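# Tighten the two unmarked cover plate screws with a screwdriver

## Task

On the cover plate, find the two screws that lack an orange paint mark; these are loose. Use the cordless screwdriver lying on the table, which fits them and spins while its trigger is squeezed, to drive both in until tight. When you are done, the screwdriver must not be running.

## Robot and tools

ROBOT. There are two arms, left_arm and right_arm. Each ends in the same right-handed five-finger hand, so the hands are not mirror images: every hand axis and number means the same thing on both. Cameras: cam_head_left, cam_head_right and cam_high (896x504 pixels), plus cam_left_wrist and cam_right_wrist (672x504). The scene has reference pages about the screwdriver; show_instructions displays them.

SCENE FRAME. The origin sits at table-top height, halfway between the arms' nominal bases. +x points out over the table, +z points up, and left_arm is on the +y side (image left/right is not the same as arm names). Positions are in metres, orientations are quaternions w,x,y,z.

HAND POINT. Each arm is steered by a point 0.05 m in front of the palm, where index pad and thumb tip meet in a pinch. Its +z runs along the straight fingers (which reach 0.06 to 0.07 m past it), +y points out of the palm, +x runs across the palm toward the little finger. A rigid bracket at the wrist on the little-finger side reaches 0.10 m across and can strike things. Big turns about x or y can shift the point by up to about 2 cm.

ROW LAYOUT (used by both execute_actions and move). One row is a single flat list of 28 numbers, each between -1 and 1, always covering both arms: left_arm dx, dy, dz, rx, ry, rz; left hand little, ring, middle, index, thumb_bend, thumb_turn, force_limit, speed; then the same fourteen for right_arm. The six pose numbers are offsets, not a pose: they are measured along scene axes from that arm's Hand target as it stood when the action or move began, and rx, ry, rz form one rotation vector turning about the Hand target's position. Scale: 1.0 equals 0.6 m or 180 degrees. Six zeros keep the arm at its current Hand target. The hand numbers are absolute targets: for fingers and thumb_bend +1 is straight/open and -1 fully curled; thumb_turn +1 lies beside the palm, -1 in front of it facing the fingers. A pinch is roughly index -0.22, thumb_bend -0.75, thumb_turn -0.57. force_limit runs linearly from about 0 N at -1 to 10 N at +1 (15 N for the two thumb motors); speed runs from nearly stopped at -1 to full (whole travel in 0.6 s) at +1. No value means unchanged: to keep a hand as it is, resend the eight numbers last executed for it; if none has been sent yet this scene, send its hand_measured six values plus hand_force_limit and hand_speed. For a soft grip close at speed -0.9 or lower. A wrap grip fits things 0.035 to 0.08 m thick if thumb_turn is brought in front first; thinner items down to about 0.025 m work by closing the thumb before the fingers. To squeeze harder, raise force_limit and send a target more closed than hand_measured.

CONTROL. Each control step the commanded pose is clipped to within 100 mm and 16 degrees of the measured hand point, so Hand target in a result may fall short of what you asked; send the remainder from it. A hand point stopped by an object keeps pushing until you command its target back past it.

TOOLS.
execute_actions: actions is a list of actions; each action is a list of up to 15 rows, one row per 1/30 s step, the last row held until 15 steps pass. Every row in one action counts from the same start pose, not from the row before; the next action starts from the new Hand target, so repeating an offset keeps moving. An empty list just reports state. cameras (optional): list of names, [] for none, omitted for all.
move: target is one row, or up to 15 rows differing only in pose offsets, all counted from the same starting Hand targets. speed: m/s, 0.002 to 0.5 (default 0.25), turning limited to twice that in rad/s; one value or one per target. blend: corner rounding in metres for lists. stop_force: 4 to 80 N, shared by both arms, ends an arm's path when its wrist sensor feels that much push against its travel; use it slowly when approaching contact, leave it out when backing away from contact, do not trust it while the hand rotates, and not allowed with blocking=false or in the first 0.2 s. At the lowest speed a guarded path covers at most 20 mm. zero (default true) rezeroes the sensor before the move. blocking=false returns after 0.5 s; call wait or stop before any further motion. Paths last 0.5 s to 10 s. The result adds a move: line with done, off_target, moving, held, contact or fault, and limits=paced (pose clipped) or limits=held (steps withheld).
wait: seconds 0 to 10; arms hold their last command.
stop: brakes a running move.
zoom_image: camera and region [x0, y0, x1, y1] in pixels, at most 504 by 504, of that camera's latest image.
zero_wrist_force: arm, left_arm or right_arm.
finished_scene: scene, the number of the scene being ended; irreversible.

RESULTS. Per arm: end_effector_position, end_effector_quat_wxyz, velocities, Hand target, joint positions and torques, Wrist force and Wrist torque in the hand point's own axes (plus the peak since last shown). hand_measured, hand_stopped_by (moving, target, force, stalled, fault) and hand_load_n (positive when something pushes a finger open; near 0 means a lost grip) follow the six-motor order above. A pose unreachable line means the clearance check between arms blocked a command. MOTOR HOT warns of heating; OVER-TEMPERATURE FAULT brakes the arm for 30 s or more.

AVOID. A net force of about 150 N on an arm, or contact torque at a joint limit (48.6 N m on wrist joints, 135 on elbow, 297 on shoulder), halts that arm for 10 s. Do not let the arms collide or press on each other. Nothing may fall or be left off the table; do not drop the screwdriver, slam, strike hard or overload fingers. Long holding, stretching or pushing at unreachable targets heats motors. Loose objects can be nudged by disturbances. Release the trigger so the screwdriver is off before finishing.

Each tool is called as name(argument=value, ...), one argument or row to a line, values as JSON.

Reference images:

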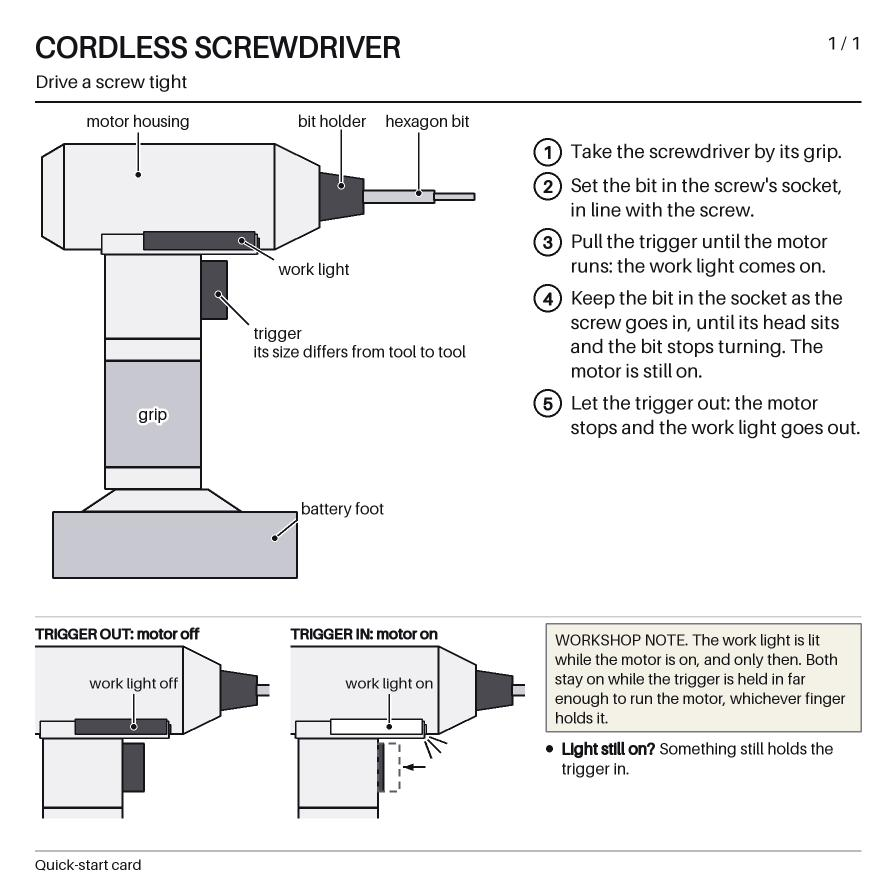

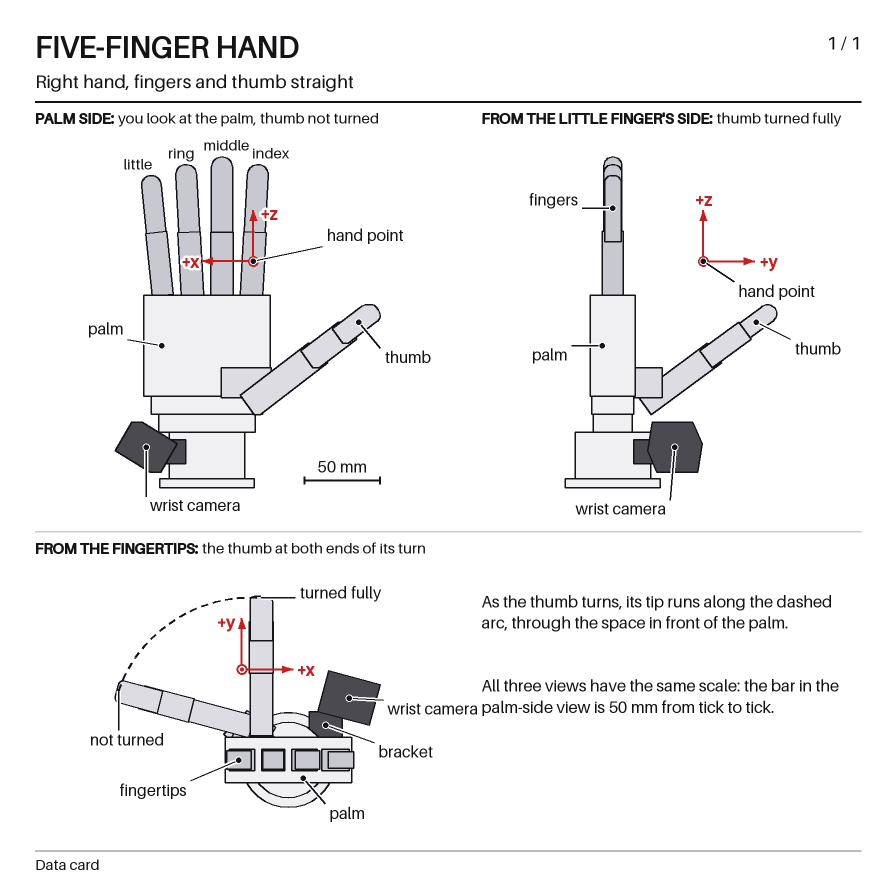

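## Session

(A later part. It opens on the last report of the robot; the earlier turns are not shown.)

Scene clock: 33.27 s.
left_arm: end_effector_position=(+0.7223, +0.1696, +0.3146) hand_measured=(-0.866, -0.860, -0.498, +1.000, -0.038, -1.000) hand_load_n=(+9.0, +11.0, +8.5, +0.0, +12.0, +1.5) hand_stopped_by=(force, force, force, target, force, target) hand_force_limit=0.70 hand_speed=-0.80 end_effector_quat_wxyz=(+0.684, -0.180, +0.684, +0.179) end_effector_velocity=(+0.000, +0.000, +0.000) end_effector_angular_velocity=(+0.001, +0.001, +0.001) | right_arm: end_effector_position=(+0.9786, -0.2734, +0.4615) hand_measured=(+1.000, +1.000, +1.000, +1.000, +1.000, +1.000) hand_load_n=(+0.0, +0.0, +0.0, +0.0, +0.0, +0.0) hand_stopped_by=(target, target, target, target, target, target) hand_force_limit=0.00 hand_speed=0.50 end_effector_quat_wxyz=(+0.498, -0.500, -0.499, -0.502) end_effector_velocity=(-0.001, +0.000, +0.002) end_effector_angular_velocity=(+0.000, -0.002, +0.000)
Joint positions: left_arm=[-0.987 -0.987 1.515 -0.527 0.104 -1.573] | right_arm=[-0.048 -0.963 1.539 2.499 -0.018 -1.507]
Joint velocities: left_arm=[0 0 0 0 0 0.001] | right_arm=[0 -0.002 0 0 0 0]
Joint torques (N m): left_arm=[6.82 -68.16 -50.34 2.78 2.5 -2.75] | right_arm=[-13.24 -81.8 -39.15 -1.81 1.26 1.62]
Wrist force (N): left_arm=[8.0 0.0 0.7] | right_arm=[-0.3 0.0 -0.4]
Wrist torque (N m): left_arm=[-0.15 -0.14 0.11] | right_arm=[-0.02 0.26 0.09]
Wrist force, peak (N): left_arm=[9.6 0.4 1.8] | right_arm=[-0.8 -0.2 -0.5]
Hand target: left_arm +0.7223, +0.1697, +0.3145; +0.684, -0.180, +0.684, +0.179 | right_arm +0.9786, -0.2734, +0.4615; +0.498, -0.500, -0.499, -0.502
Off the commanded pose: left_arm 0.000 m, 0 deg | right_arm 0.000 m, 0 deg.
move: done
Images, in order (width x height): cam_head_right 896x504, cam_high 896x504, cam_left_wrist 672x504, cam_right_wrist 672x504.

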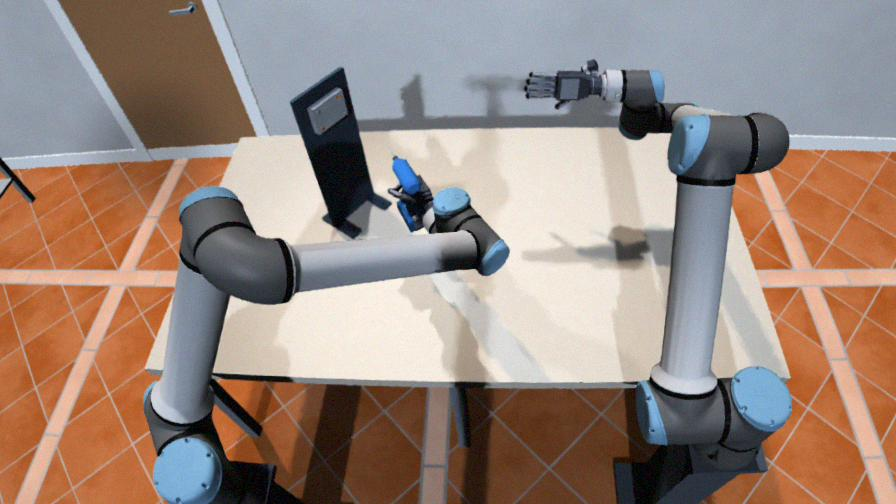

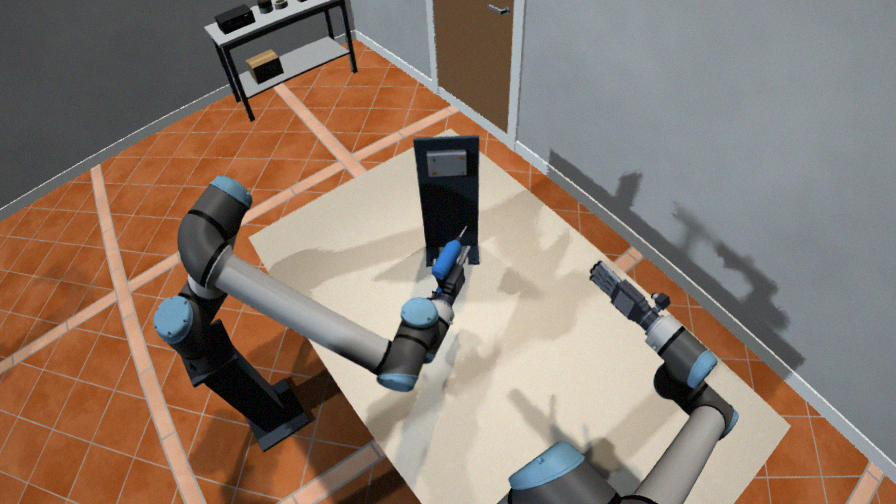

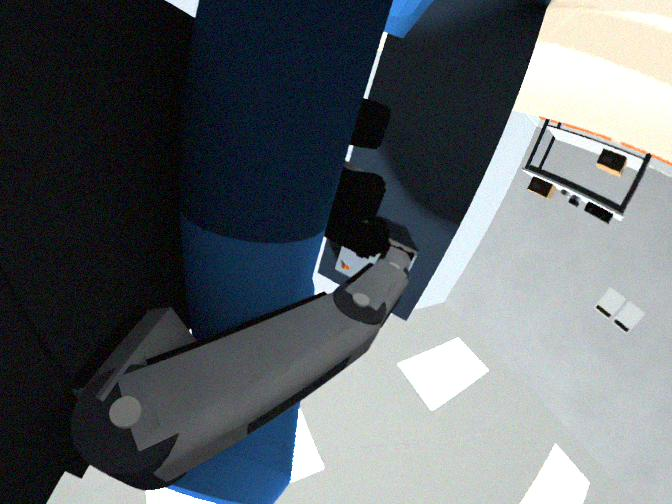

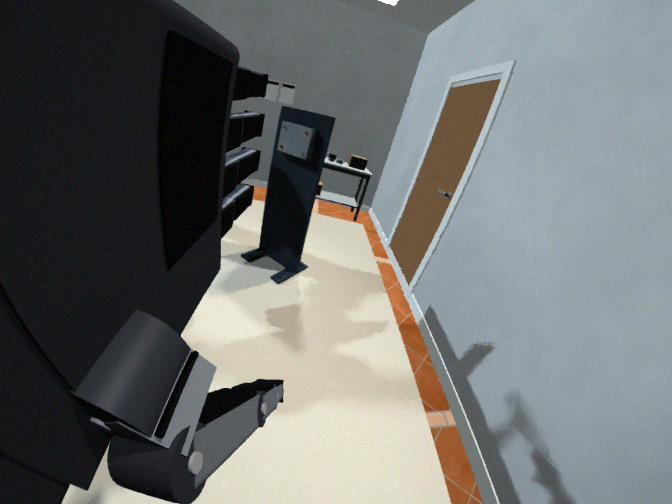

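move(
  target=[-0.005,-0.033,0.22,0,0,0.1,-0.99,-0.99,-1,1,-1,-1,0.7,-0.8,0,0,0,0,0,0,1,1,1,1,1,1,0,0.5],
  speed=0.12,
  cameras=["cam_left_wrist","cam_high","cam_head_right","cam_right_wrist"],
)

zoom_image(
  camera="cam_high",
  region=[380, 120, 530, 270],
)

zoom_image(
  camera="cam_right_wrist",
  region=[220, 60, 400, 200],
)

Scene clock: 35.43 s.
left_arm: end_effector_position=(+0.7194, +0.1497, +0.4461) hand_measured=(-0.866, -0.860, -0.498, +1.000, -0.038, -1.000) hand_load_n=(+9.0, +11.0, +9.0, +0.0, +12.0, +1.5) hand_stopped_by=(force, force, force, target, force, target) hand_force_limit=0.70 hand_speed=-0.80 end_effector_quat_wxyz=(+0.648, -0.285, +0.647, +0.284) end_effector_velocity=(+0.000, -0.001, +0.000) end_effector_angular_velocity=(-0.002, -0.001, +0.000) | right_arm: end_effector_position=(+0.9786, -0.2734, +0.4615) hand_measured=(+1.000, +1.000, +1.000, +1.000, +1.000, +1.000) hand_load_n=(+0.0, +0.0, +0.0, +0.0, +0.0, +0.0) hand_stopped_by=(target, target, target, target, target, target) hand_force_limit=0.00 hand_speed=0.50 end_effector_quat_wxyz=(+0.498, -0.500, -0.499, -0.502) end_effector_velocity=(+0.000, +0.000, -0.001) end_effector_angular_velocity=(+0.000, +0.000, +0.000)
Joint positions: left_arm=[-0.977 -0.915 1.146 -0.231 -0.2 -1.572] | right_arm=[-0.048 -0.963 1.539 2.499 -0.018 -1.507]
Joint velocities: left_arm=[0 0 0 -0.004 0 0.002] | right_arm=[0 0.001 0 0 0 0]
Joint torques (N m): left_arm=[-5.65 -110.15 -38.79 -1.46 -0.22 4.7] | right_arm=[-12.92 -82.29 -39.09 -1.78 1.15 1.74]
Wrist force (N): left_arm=[8.1 0.3 1.0] | right_arm=[-0.3 0.4 -0.2]
Wrist torque (N m): left_arm=[-0.12 -0.17 0.13] | right_arm=[0.02 0.27 0.09]
Wrist force, peak (N): left_arm=[10.3 0.9 1.0] | right_arm=[-0.7 0.3 -0.4]
Hand target: left_arm +0.7193, +0.1496, +0.4463; +0.648, -0.285, +0.647, +0.284 | right_arm +0.9786, -0.2734, +0.4615; +0.498, -0.500, -0.499, -0.502
Off the commanded pose: left_arm 0.000 m, 0 deg | right_arm 0.000 m, 0 deg.
move: done
Images, in order (width x height): cam_head_right 896x504, cam_high 896x504, cam_left_wrist 672x504, cam_right_wrist 672x504.

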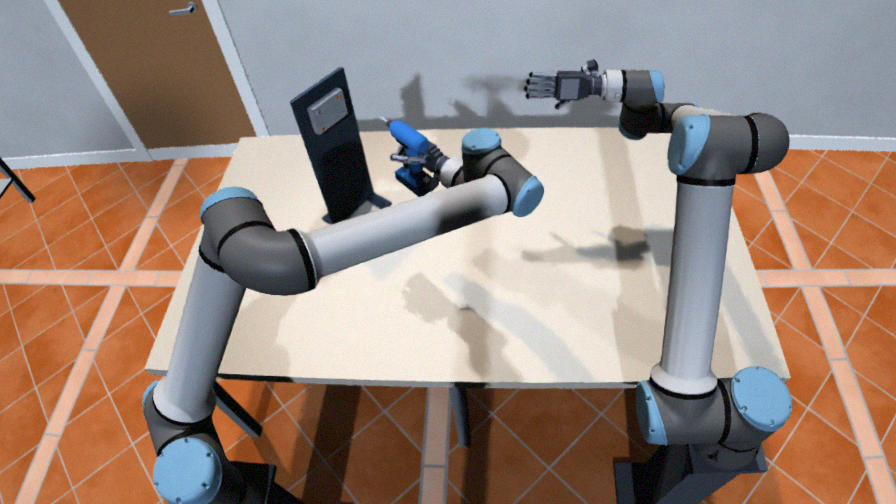

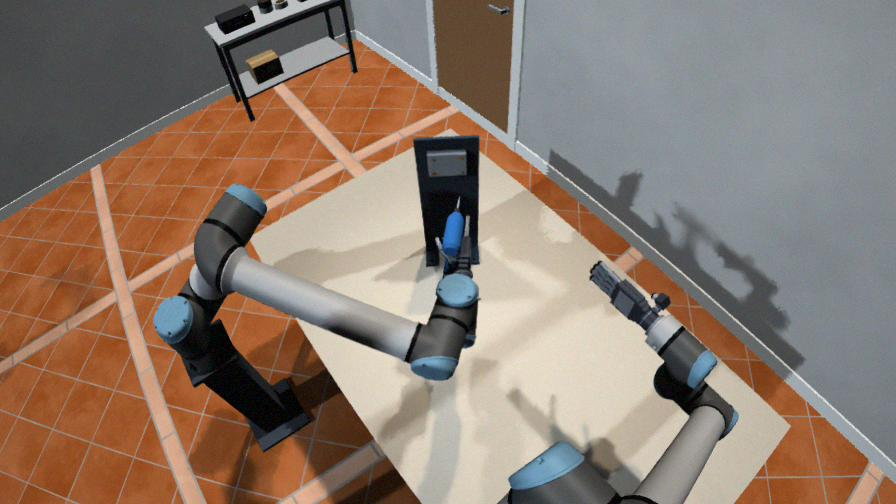

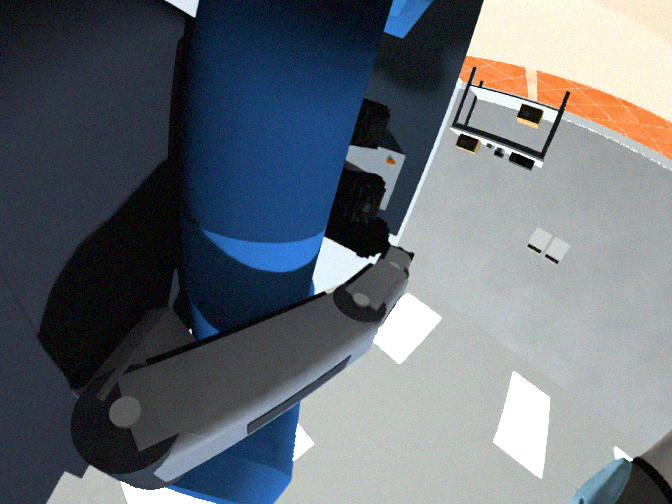

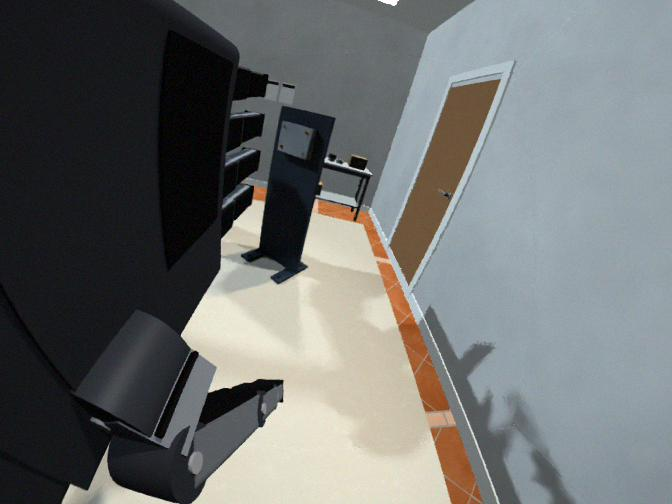

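Scaled by 3.360.

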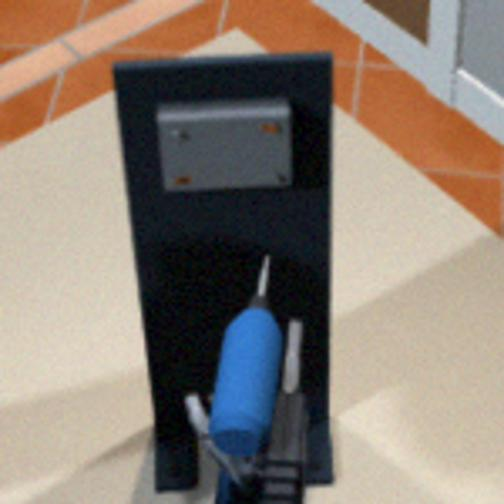

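Scaled by 2.800 from the camera's 672x504 image, which has a finer 960x720 frame.

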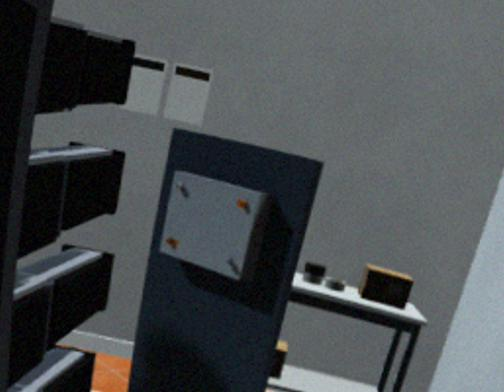

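move(
  target=[0.01,-0.018,0.083,0,0,0.036,-0.99,-0.99,-1,1,-1,-1,0.7,-0.8,-0.166,0.532,0.14,0,0,0.0667,1,1,1,1,1,1,0,0.5],
  speed=0.15,
  cameras=["cam_high","cam_right_wrist"],
)

zoom_image(
  camera="cam_high",
  region=[380, 120, 530, 270],
)

Scene clock: 39.03 s.
left_arm: end_effector_position=(+0.7254, +0.1387, +0.4960) hand_measured=(-0.866, -0.860, -0.498, +1.000, -0.038, -1.000) hand_load_n=(+9.0, +11.0, +9.0, +0.0, +12.0, +1.5) hand_stopped_by=(force, force, force, target, force, target) hand_force_limit=0.70 hand_speed=-0.80 end_effector_quat_wxyz=(+0.630, -0.321, +0.630, +0.320) end_effector_velocity=(+0.000, -0.001, -0.001) end_effector_angular_velocity=(+0.000, +0.001, -0.002) | right_arm: end_effector_position=(+0.8794, +0.0459, +0.5450) hand_measured=(+1.000, +1.000, +1.000, +1.000, +1.000, +1.000) hand_load_n=(-0.5, +0.0, +0.0, +0.0, +0.0, +0.0) hand_stopped_by=(target, target, target, target, target, target) hand_force_limit=0.00 hand_speed=0.50 end_effector_quat_wxyz=(+0.548, -0.446, -0.549, -0.447) end_effector_velocity=(+0.000, -0.002, +0.000) end_effector_angular_velocity=(+0.000, -0.001, +0.000)
Joint positions: left_arm=[-0.964 -0.852 0.951 -0.099 -0.3 -1.572] | right_arm=[0.318 -0.914 1.291 2.762 -0.175 -1.571]
Joint velocities: left_arm=[-0.001 -0.001 0.002 -0.003 0.001 0.001] | right_arm=[-0.002 -0.002 0.004 -0.003 0.002 0]
Joint torques (N m): left_arm=[2.13 -107.38 -33.45 -3.09 2.49 -2.99] | right_arm=[-13.23 -107.87 -33.99 -2.8 2.45 -1.89]
Wrist force (N): left_arm=[7.8 -0.2 0.8] | right_arm=[-0.3 -0.1 -0.3]
Wrist torque (N m): left_arm=[-0.16 -0.12 0.09] | right_arm=[-0.03 0.28 0.10]
Wrist force, peak (N): left_arm=[9.1 0.5 1.3] | right_arm=[-1.2 0.5 -2.1]
Hand target: left_arm +0.7253, +0.1387, +0.4960; +0.630, -0.321, +0.630, +0.320 | right_arm +0.8793, +0.0459, +0.5451; +0.548, -0.446, -0.549, -0.447
Off the commanded pose: left_arm 0.000 m, 0 deg | right_arm 0.001 m, 0 deg.
move: done
Images, in order (width x height): cam_high 896x504, cam_right_wrist 672x504.

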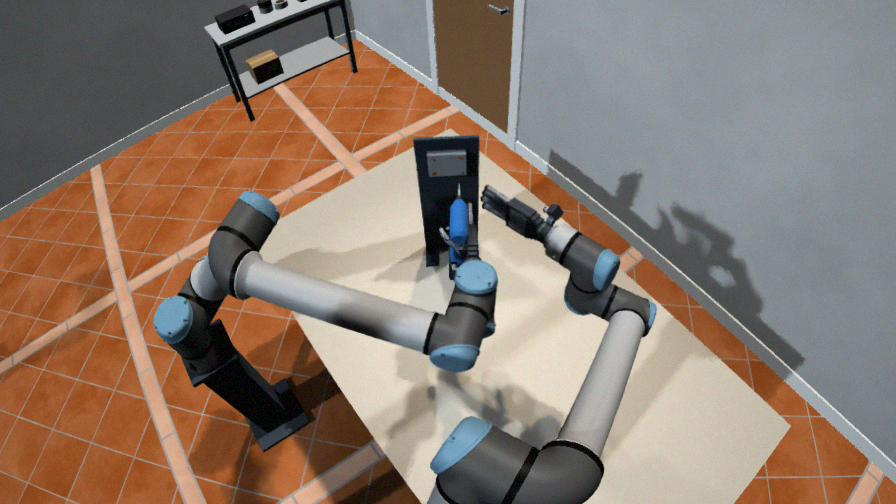

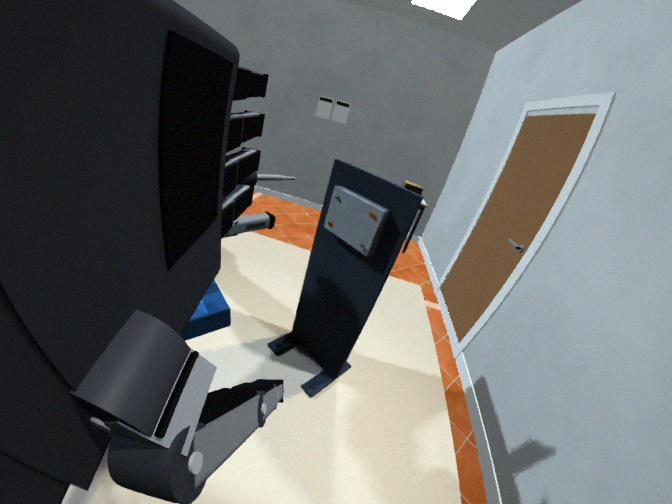

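Scaled by 3.360.

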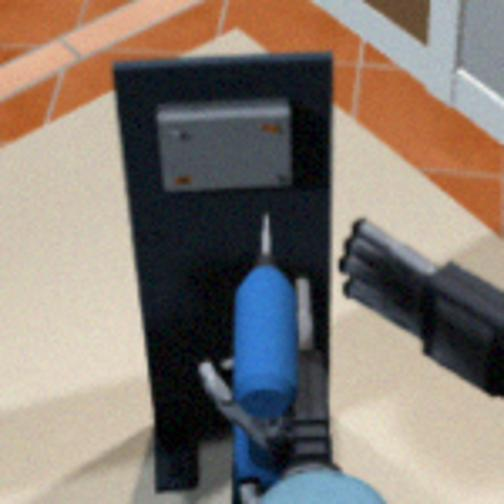

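move(
  target=[0.128,0.108,-0.067,0,0,0,-0.99,-0.99,-1,1,-1,-1,0.7,-0.8,0.128,0.108,-0.067,0,0,0,1,1,1,1,1,1,0,0.5],
  speed=0.08,
  stop_force=15,
  cameras=["cam_high","cam_right_wrist"],
)

zoom_image(
  camera="cam_high",
  region=[380, 120, 530, 270],
)

zoom_image(
  camera="cam_right_wrist",
  region=[230, 140, 430, 290],
)

Scene clock: 42.03 s.
left_arm: end_effector_position=(+0.8022, +0.2035, +0.4558) hand_measured=(-0.866, -0.860, -0.498, +1.000, -0.038, -1.000) hand_load_n=(+9.0, +11.0, +9.0, +0.0, +12.0, +1.5) hand_stopped_by=(force, force, force, target, force, target) hand_force_limit=0.70 hand_speed=-0.80 end_effector_quat_wxyz=(+0.631, -0.321, +0.630, +0.320) end_effector_velocity=(+0.000, +0.001, +0.000) end_effector_angular_velocity=(+0.000, -0.001, +0.001) | right_arm: end_effector_position=(+0.9562, +0.1107, +0.5050) hand_measured=(+1.000, +1.000, +1.000, +1.000, +1.000, +1.000) hand_load_n=(+0.0, +0.0, +0.0, +0.0, +0.0, +0.0) hand_stopped_by=(target, target, target, target, target, target) hand_force_limit=0.00 hand_speed=0.50 end_effector_quat_wxyz=(+0.548, -0.446, -0.549, -0.447) end_effector_velocity=(+0.001, +0.000, -0.003) end_effector_angular_velocity=(-0.001, +0.002, +0.000)
Joint positions: left_arm=[-0.861 -0.808 0.946 -0.138 -0.197 -1.572] | right_arm=[0.35 -0.719 1.019 2.84 -0.206 -1.572]
Joint velocities: left_arm=[0.001 0 0 0.001 0 -0.002] | right_arm=[0 0.002 0 0 0 0]
Joint torques (N m): left_arm=[-14.16 -119.98 -34.37 3.89 -1.93 1.39] | right_arm=[-14.48 -107.48 -46.18 -2.56 2.14 1.95]
Wrist force (N): left_arm=[8.4 0.0 1.0] | right_arm=[-0.5 -0.5 -0.2]
Wrist torque (N m): left_arm=[-0.16 -0.21 0.13] | right_arm=[-0.10 0.31 0.08]
Wrist force, peak (N): left_arm=[8.7 -0.4 2.6] | right_arm=[0.2 -0.8 -0.9]
Hand target: left_arm +0.8022, +0.2035, +0.4558; +0.631, -0.321, +0.630, +0.320 | right_arm +0.9562, +0.1107, +0.5050; +0.548, -0.446, -0.549, -0.447
Off the commanded pose: left_arm 0.000 m, 0 deg | right_arm 0.000 m, 0 deg.
move: done
Images, in order (width x height): cam_high 896x504, cam_right_wrist 672x504.

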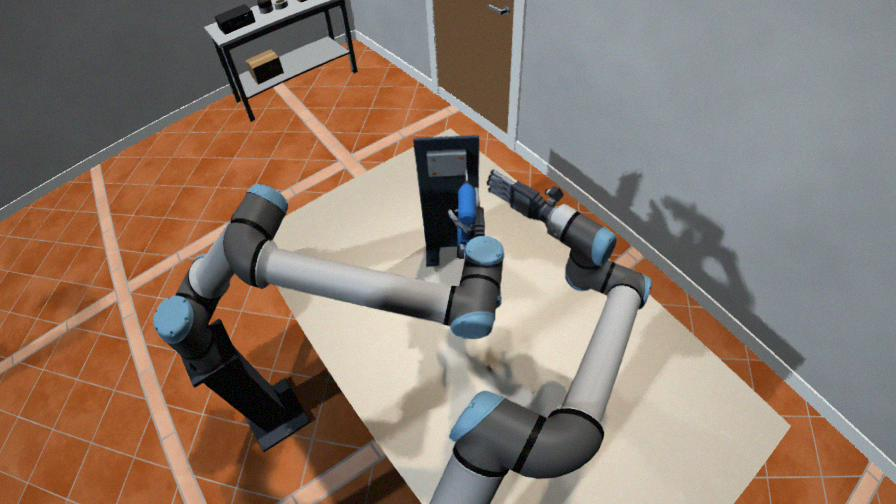

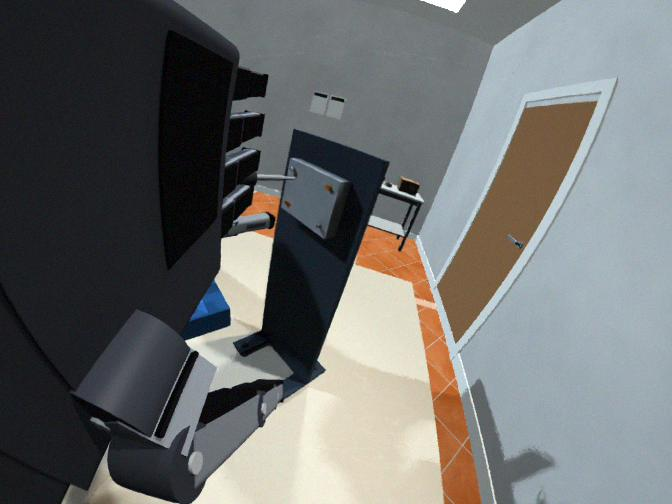

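Scaled by 3.360.

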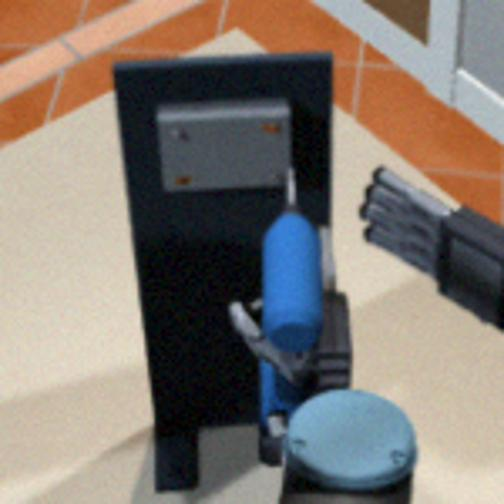

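Scaled by 2.520 from the camera's 672x504 image, which has a finer 960x720 frame.

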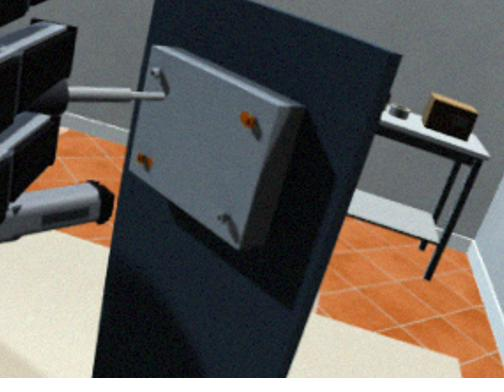

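move(
  target=[0.0442,0.0723,-0.1083,0,0,0,-0.99,-0.99,-1,1,-1,-1,0.7,-0.8,0.083,0.115,-0.1083,0,0,0,1,1,1,1,1,1,0,0.5],
  speed=0.08,
  stop_force=15,
  cameras=["cam_high","cam_right_wrist"],
)

zoom_image(
  camera="cam_high",
  region=[410, 130, 510, 230],
)

zoom_image(
  camera="cam_right_wrist",
  region=[230, 140, 430, 290],
)

Scene clock: 45.03 s.
left_arm: end_effector_position=(+0.8288, +0.2470, +0.3909) hand_measured=(-0.866, -0.860, -0.498, +1.000, -0.038, -1.000) hand_load_n=(+9.0, +10.5, +9.0, +0.0, +12.0, +1.5) hand_stopped_by=(force, force, force, target, force, target) hand_force_limit=0.70 hand_speed=-0.80 end_effector_quat_wxyz=(+0.631, -0.321, +0.630, +0.320) end_effector_velocity=(+0.001, +0.001, -0.001) end_effector_angular_velocity=(+0.001, +0.001, +0.000) | right_arm: end_effector_position=(+1.0062, +0.1797, +0.4400) hand_measured=(+1.000, +1.000, +1.000, +1.000, +1.000, +1.000) hand_load_n=(+0.0, -0.5, +0.0, +0.0, +0.0, +0.0) hand_stopped_by=(target, target, target, target, target, target) hand_force_limit=0.00 hand_speed=0.50 end_effector_quat_wxyz=(+0.548, -0.446, -0.549, -0.447) end_effector_velocity=(+0.000, +0.000, +0.001) end_effector_angular_velocity=(+0.001, -0.001, +0.000)
Joint positions: left_arm=[-0.812 -0.792 1.034 -0.241 -0.147 -1.573] | right_arm=[0.39 -0.518 0.754 2.904 -0.246 -1.572]
Joint velocities: left_arm=[0.001 0.001 0 0 0.001 0] | right_arm=[0 -0.001 0 -0.001 0 0]
Joint torques (N m): left_arm=[-15.03 -118.48 -55.25 3.86 -1.89 3.98] | right_arm=[-13.65 -120.48 -46.85 -2.6 2.26 -0.27]
Wrist force (N): left_arm=[8.2 0.3 0.7] | right_arm=[-0.5 -0.1 0.1]
Wrist torque (N m): left_arm=[-0.09 -0.19 0.12] | right_arm=[-0.06 0.29 0.10]
Wrist force, peak (N): left_arm=[9.2 0.1 2.2] | right_arm=[0.3 -0.6 -1.3]
Hand target: left_arm +0.8288, +0.2470, +0.3909; +0.631, -0.321, +0.630, +0.320 | right_arm +1.0062, +0.1797, +0.4400; +0.548, -0.446, -0.549, -0.447
Off the commanded pose: left_arm 0.000 m, 0 deg | right_arm 0.000 m, 0 deg.
move: done
Images, in order (width x height): cam_high 896x504, cam_right_wrist 672x504.

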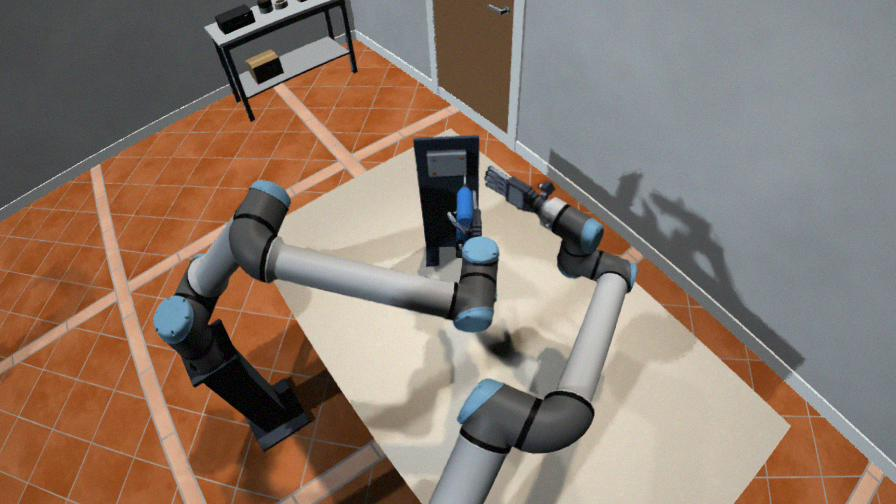

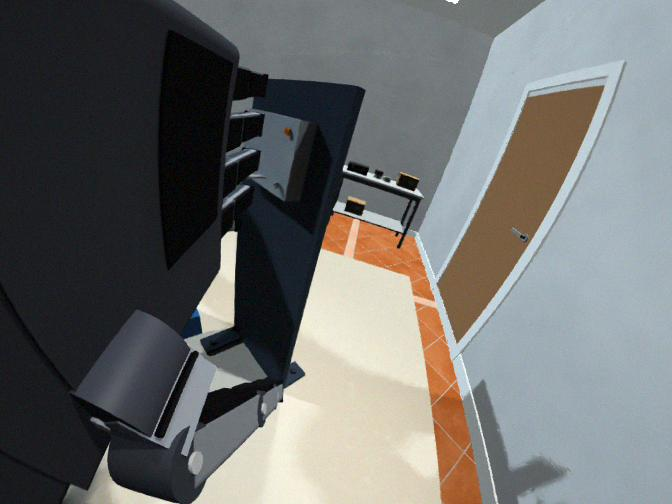

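Scaled by 5.040.

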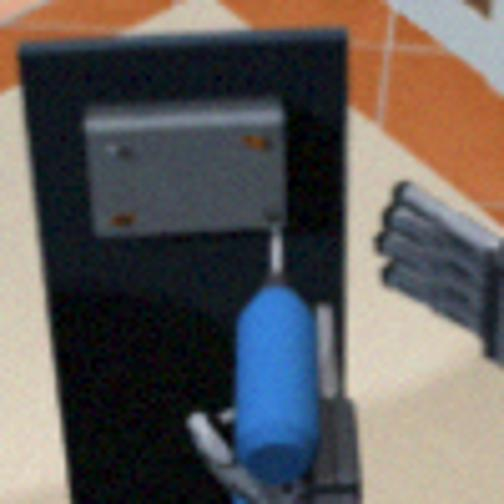

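Scaled by 2.520 from the camera's 672x504 image, which has a finer 960x720 frame.

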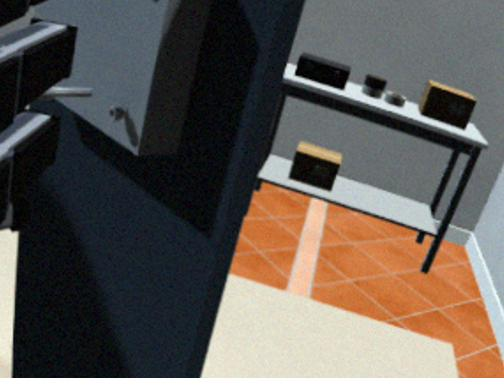

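move(
  target=[0,0,0,0,0,0,-0.99,-0.99,-1,1,-1,-1,0.7,-0.8,0,0,0,0,0,0.06,1,1,1,1,1,1,0,0.5],
  cameras=["cam_right_wrist"],
)

zoom_image(
  camera="cam_right_wrist",
  region=[250, 120, 370, 210],
)

Scene clock: 46.23 s.
left_arm: end_effector_position=(+0.8288, +0.2470, +0.3909) hand_measured=(-0.866, -0.860, -0.498, +1.000, -0.038, -1.000) hand_load_n=(+9.0, +11.0, +8.5, +0.0, +12.0, +1.5) hand_stopped_by=(force, force, force, target, force, target) hand_force_limit=0.70 hand_speed=-0.80 end_effector_quat_wxyz=(+0.631, -0.321, +0.630, +0.320) end_effector_velocity=(+0.000, +0.000, +0.000) end_effector_angular_velocity=(-0.001, -0.001, +0.000) | right_arm: end_effector_position=(+1.0064, +0.1796, +0.4401) hand_measured=(+1.000, +1.000, +1.000, +1.000, +1.000, +1.000) hand_load_n=(+0.0, +0.0, +0.0, -0.5, +0.0, +0.0) hand_stopped_by=(target, target, target, target, target, target) hand_force_limit=0.00 hand_speed=0.50 end_effector_quat_wxyz=(+0.587, -0.392, -0.588, -0.394) end_effector_velocity=(+0.000, +0.001, -0.001) end_effector_angular_velocity=(-0.001, +0.001, +0.001)
Joint positions: left_arm=[-0.812 -0.792 1.034 -0.241 -0.147 -1.573] | right_arm=[0.373 -0.398 0.516 3.03 -0.041 -1.581]
Joint velocities: left_arm=[0 0 0 0 0 -0.002] | right_arm=[0.001 0 0.002 0.004 0.001 -0.005]
Joint torques (N m): left_arm=[-14.41 -117.1 -51.1 3.99 -1.72 3.41] | right_arm=[13.85 -138.71 -36.42 1.76 2.44 -2.4]
Wrist force (N): left_arm=[8.1 -0.1 1.1] | right_arm=[-0.5 0.4 -0.5]
Wrist torque (N m): left_arm=[-0.17 -0.19 0.12] | right_arm=[0.05 0.30 0.09]
Wrist force, peak (N): left_arm=[8.3 -0.1 1.1] | right_arm=[-0.3 -1.0 0.2]
Hand target: left_arm +0.8288, +0.2470, +0.3909; +0.631, -0.321, +0.630, +0.320 | right_arm +1.0063, +0.1797, +0.4401; +0.587, -0.392, -0.588, -0.394
Off the commanded pose: left_arm 0.000 m, 0 deg | right_arm 0.000 m, 0 deg.
move: done
Images, in order (width x height): cam_right_wrist 672x504.

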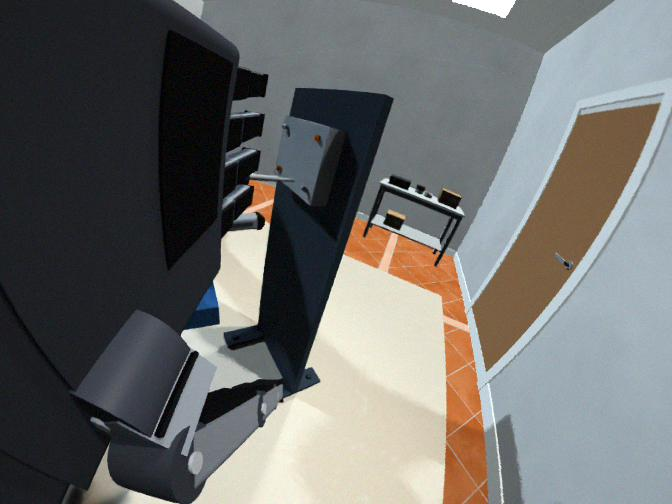

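Scaled by 4.200 from the camera's 672x504 image, which has a finer 960x720 frame.

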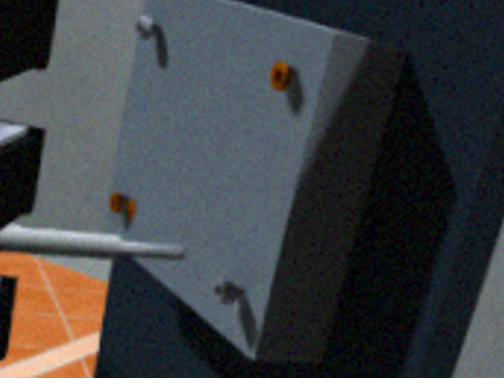

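move(
  target=[0.0043,0.0073,-0.0117,0,0,0,-0.99,-0.99,-1,1,-1,-1,0.7,-0.8,0,0,0,0,0,0,1,1,1,1,1,1,0,0.5],
  speed=0.03,
  stop_force=8,
  cameras=["cam_right_wrist","cam_high"],
)

zoom_image(
  camera="cam_right_wrist",
  region=[265, 150, 335, 203],
)

zoom_image(
  camera="cam_high",
  region=[440, 150, 490, 200],
)

Scene clock: 48.60 s.
left_arm: end_effector_position=(+0.8313, +0.2514, +0.3838) hand_measured=(-0.866, -0.860, -0.498, +1.000, -0.038, -1.000) hand_load_n=(+9.0, +10.5, +9.0, +0.0, +12.0, +1.5) hand_stopped_by=(force, force, force, target, force, target) hand_force_limit=0.70 hand_speed=-0.80 end_effector_quat_wxyz=(+0.631, -0.321, +0.630, +0.320) end_effector_velocity=(+0.000, +0.000, +0.000) end_effector_angular_velocity=(+0.001, +0.002, +0.000) | right_arm: end_effector_position=(+1.0063, +0.1797, +0.4401) hand_measured=(+1.000, +1.000, +1.000, +1.000, +1.000, +1.000) hand_load_n=(+0.0, +0.0, +0.0, +0.0, +0.0, +0.0) hand_stopped_by=(target, target, target, target, target, target) hand_force_limit=0.00 hand_speed=0.50 end_effector_quat_wxyz=(+0.587, -0.392, -0.588, -0.394) end_effector_velocity=(+0.000, +0.000, -0.001) end_effector_angular_velocity=(+0.000, +0.001, +0.000)
Joint positions: left_arm=[-0.807 -0.789 1.042 -0.252 -0.142 -1.573] | right_arm=[0.373 -0.391 0.502 3.019 -0.041 -1.562]
Joint velocities: left_arm=[0 0 0 0 0 0.002] | right_arm=[0 0.001 0 0 0 0]
Joint torques (N m): left_arm=[-13.33 -117.44 -53.83 4.09 -0.9 4.53] | right_arm=[2.05 -121.99 -47.9 -2.66 2.19 1.55]
Wrist force (N): left_arm=[8.0 -0.2 1.0] | right_arm=[0.0 0.3 -0.6]
Wrist torque (N m): left_arm=[-0.17 -0.16 0.10] | right_arm=[0.04 0.25 0.12]
Wrist force, peak (N): left_arm=[8.6 0.1 0.9] | right_arm=[-0.7 0.7 -0.4]
Hand target: left_arm +0.8313, +0.2514, +0.3838; +0.631, -0.321, +0.630, +0.320 | right_arm +1.0063, +0.1797, +0.4401; +0.587, -0.392, -0.588, -0.394
Off the commanded pose: left_arm 0.000 m, 0 deg | right_arm 0.000 m, 0 deg.
move: done
Images, in order (width x height): cam_high 896x504, cam_right_wrist 672x504.

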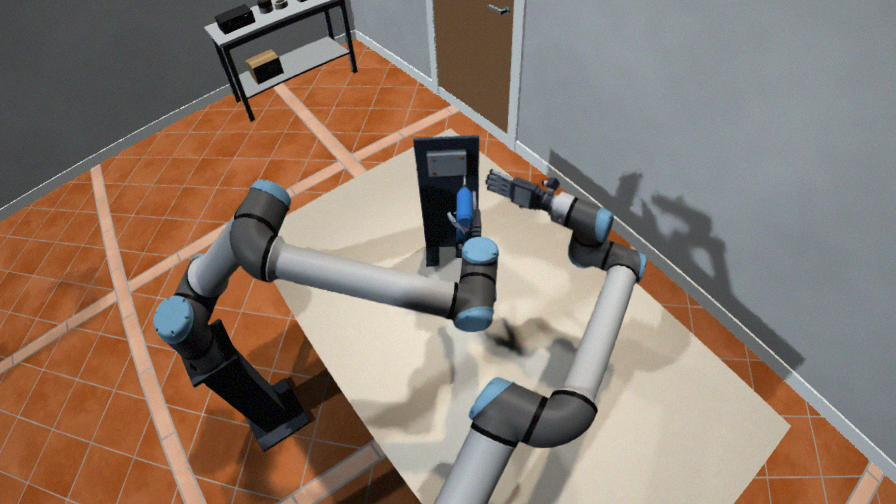

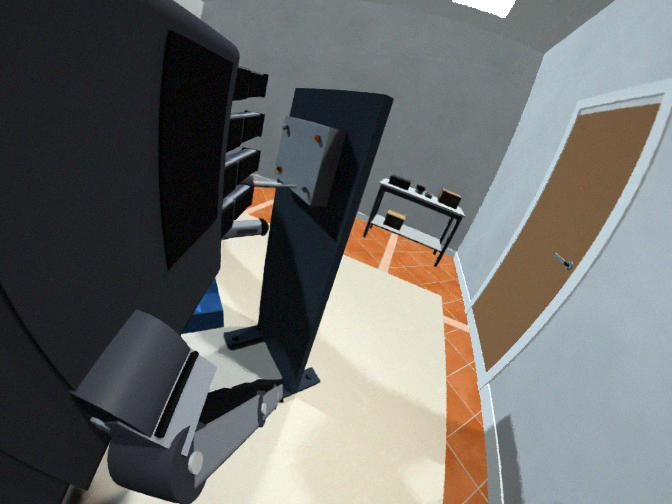

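Scaled by 7.200 from the camera's 672x504 image, which has a finer 960x720 frame.

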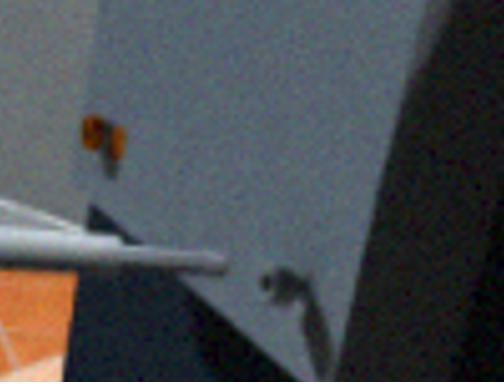

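Scaled by 10.080.

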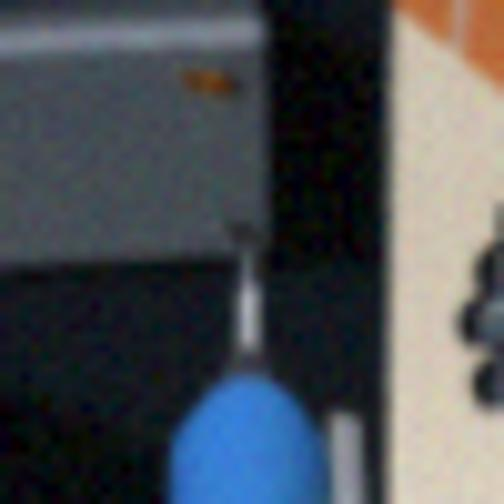

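move(
  target=[0.0032,0.0062,-0.0037,0,0,0,-0.99,-0.99,-1,1,-1,-1,0.7,-0.8,0,0,0,0,0,0,1,1,1,1,1,1,0,0.5],
  speed=0.02,
  stop_force=6,
  cameras=["cam_right_wrist","cam_high"],
)

zoom_image(
  camera="cam_right_wrist",
  region=[280, 165, 330, 203],
)

zoom_image(
  camera="cam_high",
  region=[450, 160, 480, 190],
)

Scene clock: 50.50 s.
left_arm: end_effector_position=(+0.8333, +0.2551, +0.3816) hand_measured=(-0.866, -0.860, -0.498, +1.000, -0.038, -1.000) hand_load_n=(+9.0, +10.5, +8.5, +0.0, +12.0, +1.5) hand_stopped_by=(force, force, force, target, force, target) hand_force_limit=0.70 hand_speed=-0.80 end_effector_quat_wxyz=(+0.631, -0.321, +0.630, +0.320) end_effector_velocity=(+0.000, +0.001, +0.001) end_effector_angular_velocity=(-0.001, -0.002, +0.001) | right_arm: end_effector_position=(+1.0063, +0.1797, +0.4401) hand_measured=(+1.000, +1.000, +1.000, +1.000, +1.000, +1.000) hand_load_n=(+0.0, +0.0, +0.0, +0.0, +0.0, +0.0) hand_stopped_by=(target, target, target, target, target, target) hand_force_limit=0.00 hand_speed=0.50 end_effector_quat_wxyz=(+0.587, -0.392, -0.588, -0.394) end_effector_velocity=(+0.000, +0.000, +0.000) end_effector_angular_velocity=(+0.000, +0.000, +0.000)
Joint positions: left_arm=[-0.802 -0.789 1.046 -0.256 -0.138 -1.573] | right_arm=[0.373 -0.391 0.502 3.019 -0.041 -1.562]
Joint velocities: left_arm=[0.001 -0.001 0 0 0 -0.001] | right_arm=[0 0 0 0 0 0]
Joint torques (N m): left_arm=[-14.06 -78.47 -49.17 0.6 -0.94 3.53] | right_arm=[-12.39 -121.67 -46.98 -2.1 1.87 1.71]
Wrist force (N): left_arm=[8.1 -0.2 1.2] | right_arm=[-0.3 0.0 -0.3]
Wrist torque (N m): left_arm=[-0.18 -0.19 0.12] | right_arm=[-0.01 0.26 0.09]
Wrist force, peak (N): left_arm=[8.4 -0.3 0.8] | right_arm=[-0.5 0.0 -0.7]
Hand target: left_arm +0.8333, +0.2551, +0.3816; +0.631, -0.321, +0.630, +0.320 | right_arm +1.0063, +0.1797, +0.4401; +0.587, -0.392, -0.588, -0.394
Off the commanded pose: left_arm 0.000 m, 0 deg | right_arm 0.000 m, 0 deg.
move: done
Images, in order (width x height): cam_high 896x504, cam_right_wrist 672x504.

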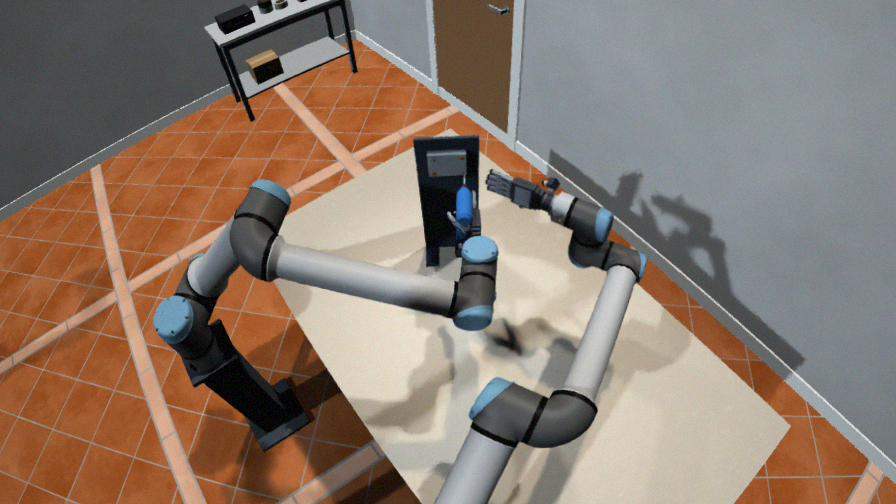

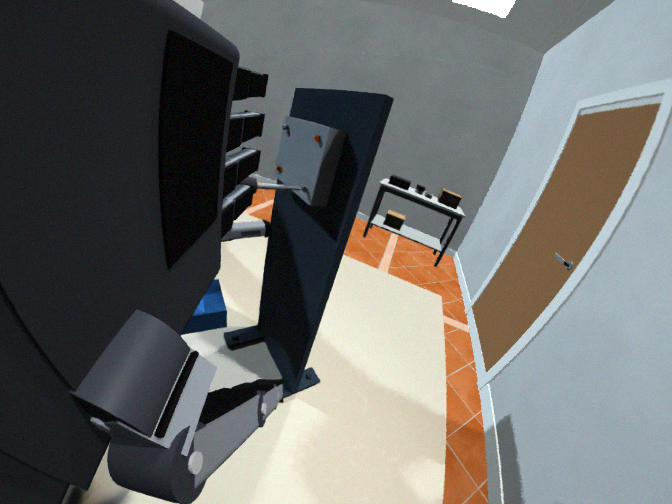

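Scaled by 10.080 from the camera's 672x504 image, which has a finer 960x720 frame.

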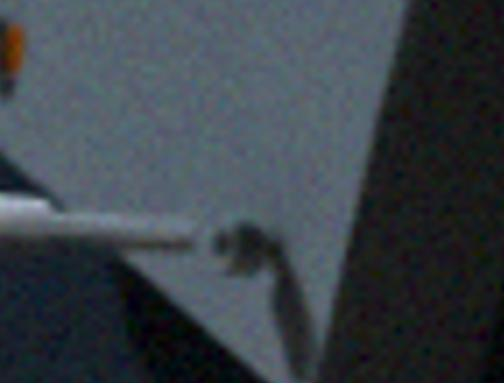

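Scaled by 16.800.

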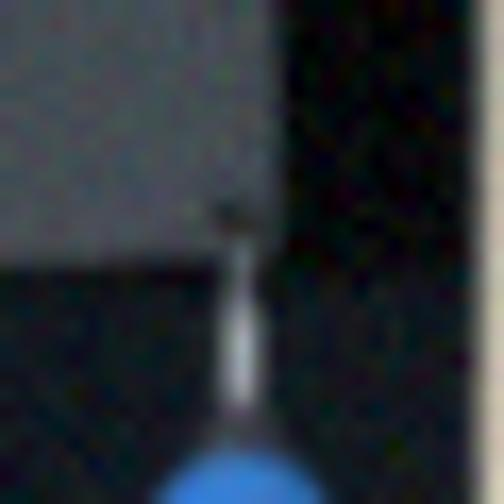

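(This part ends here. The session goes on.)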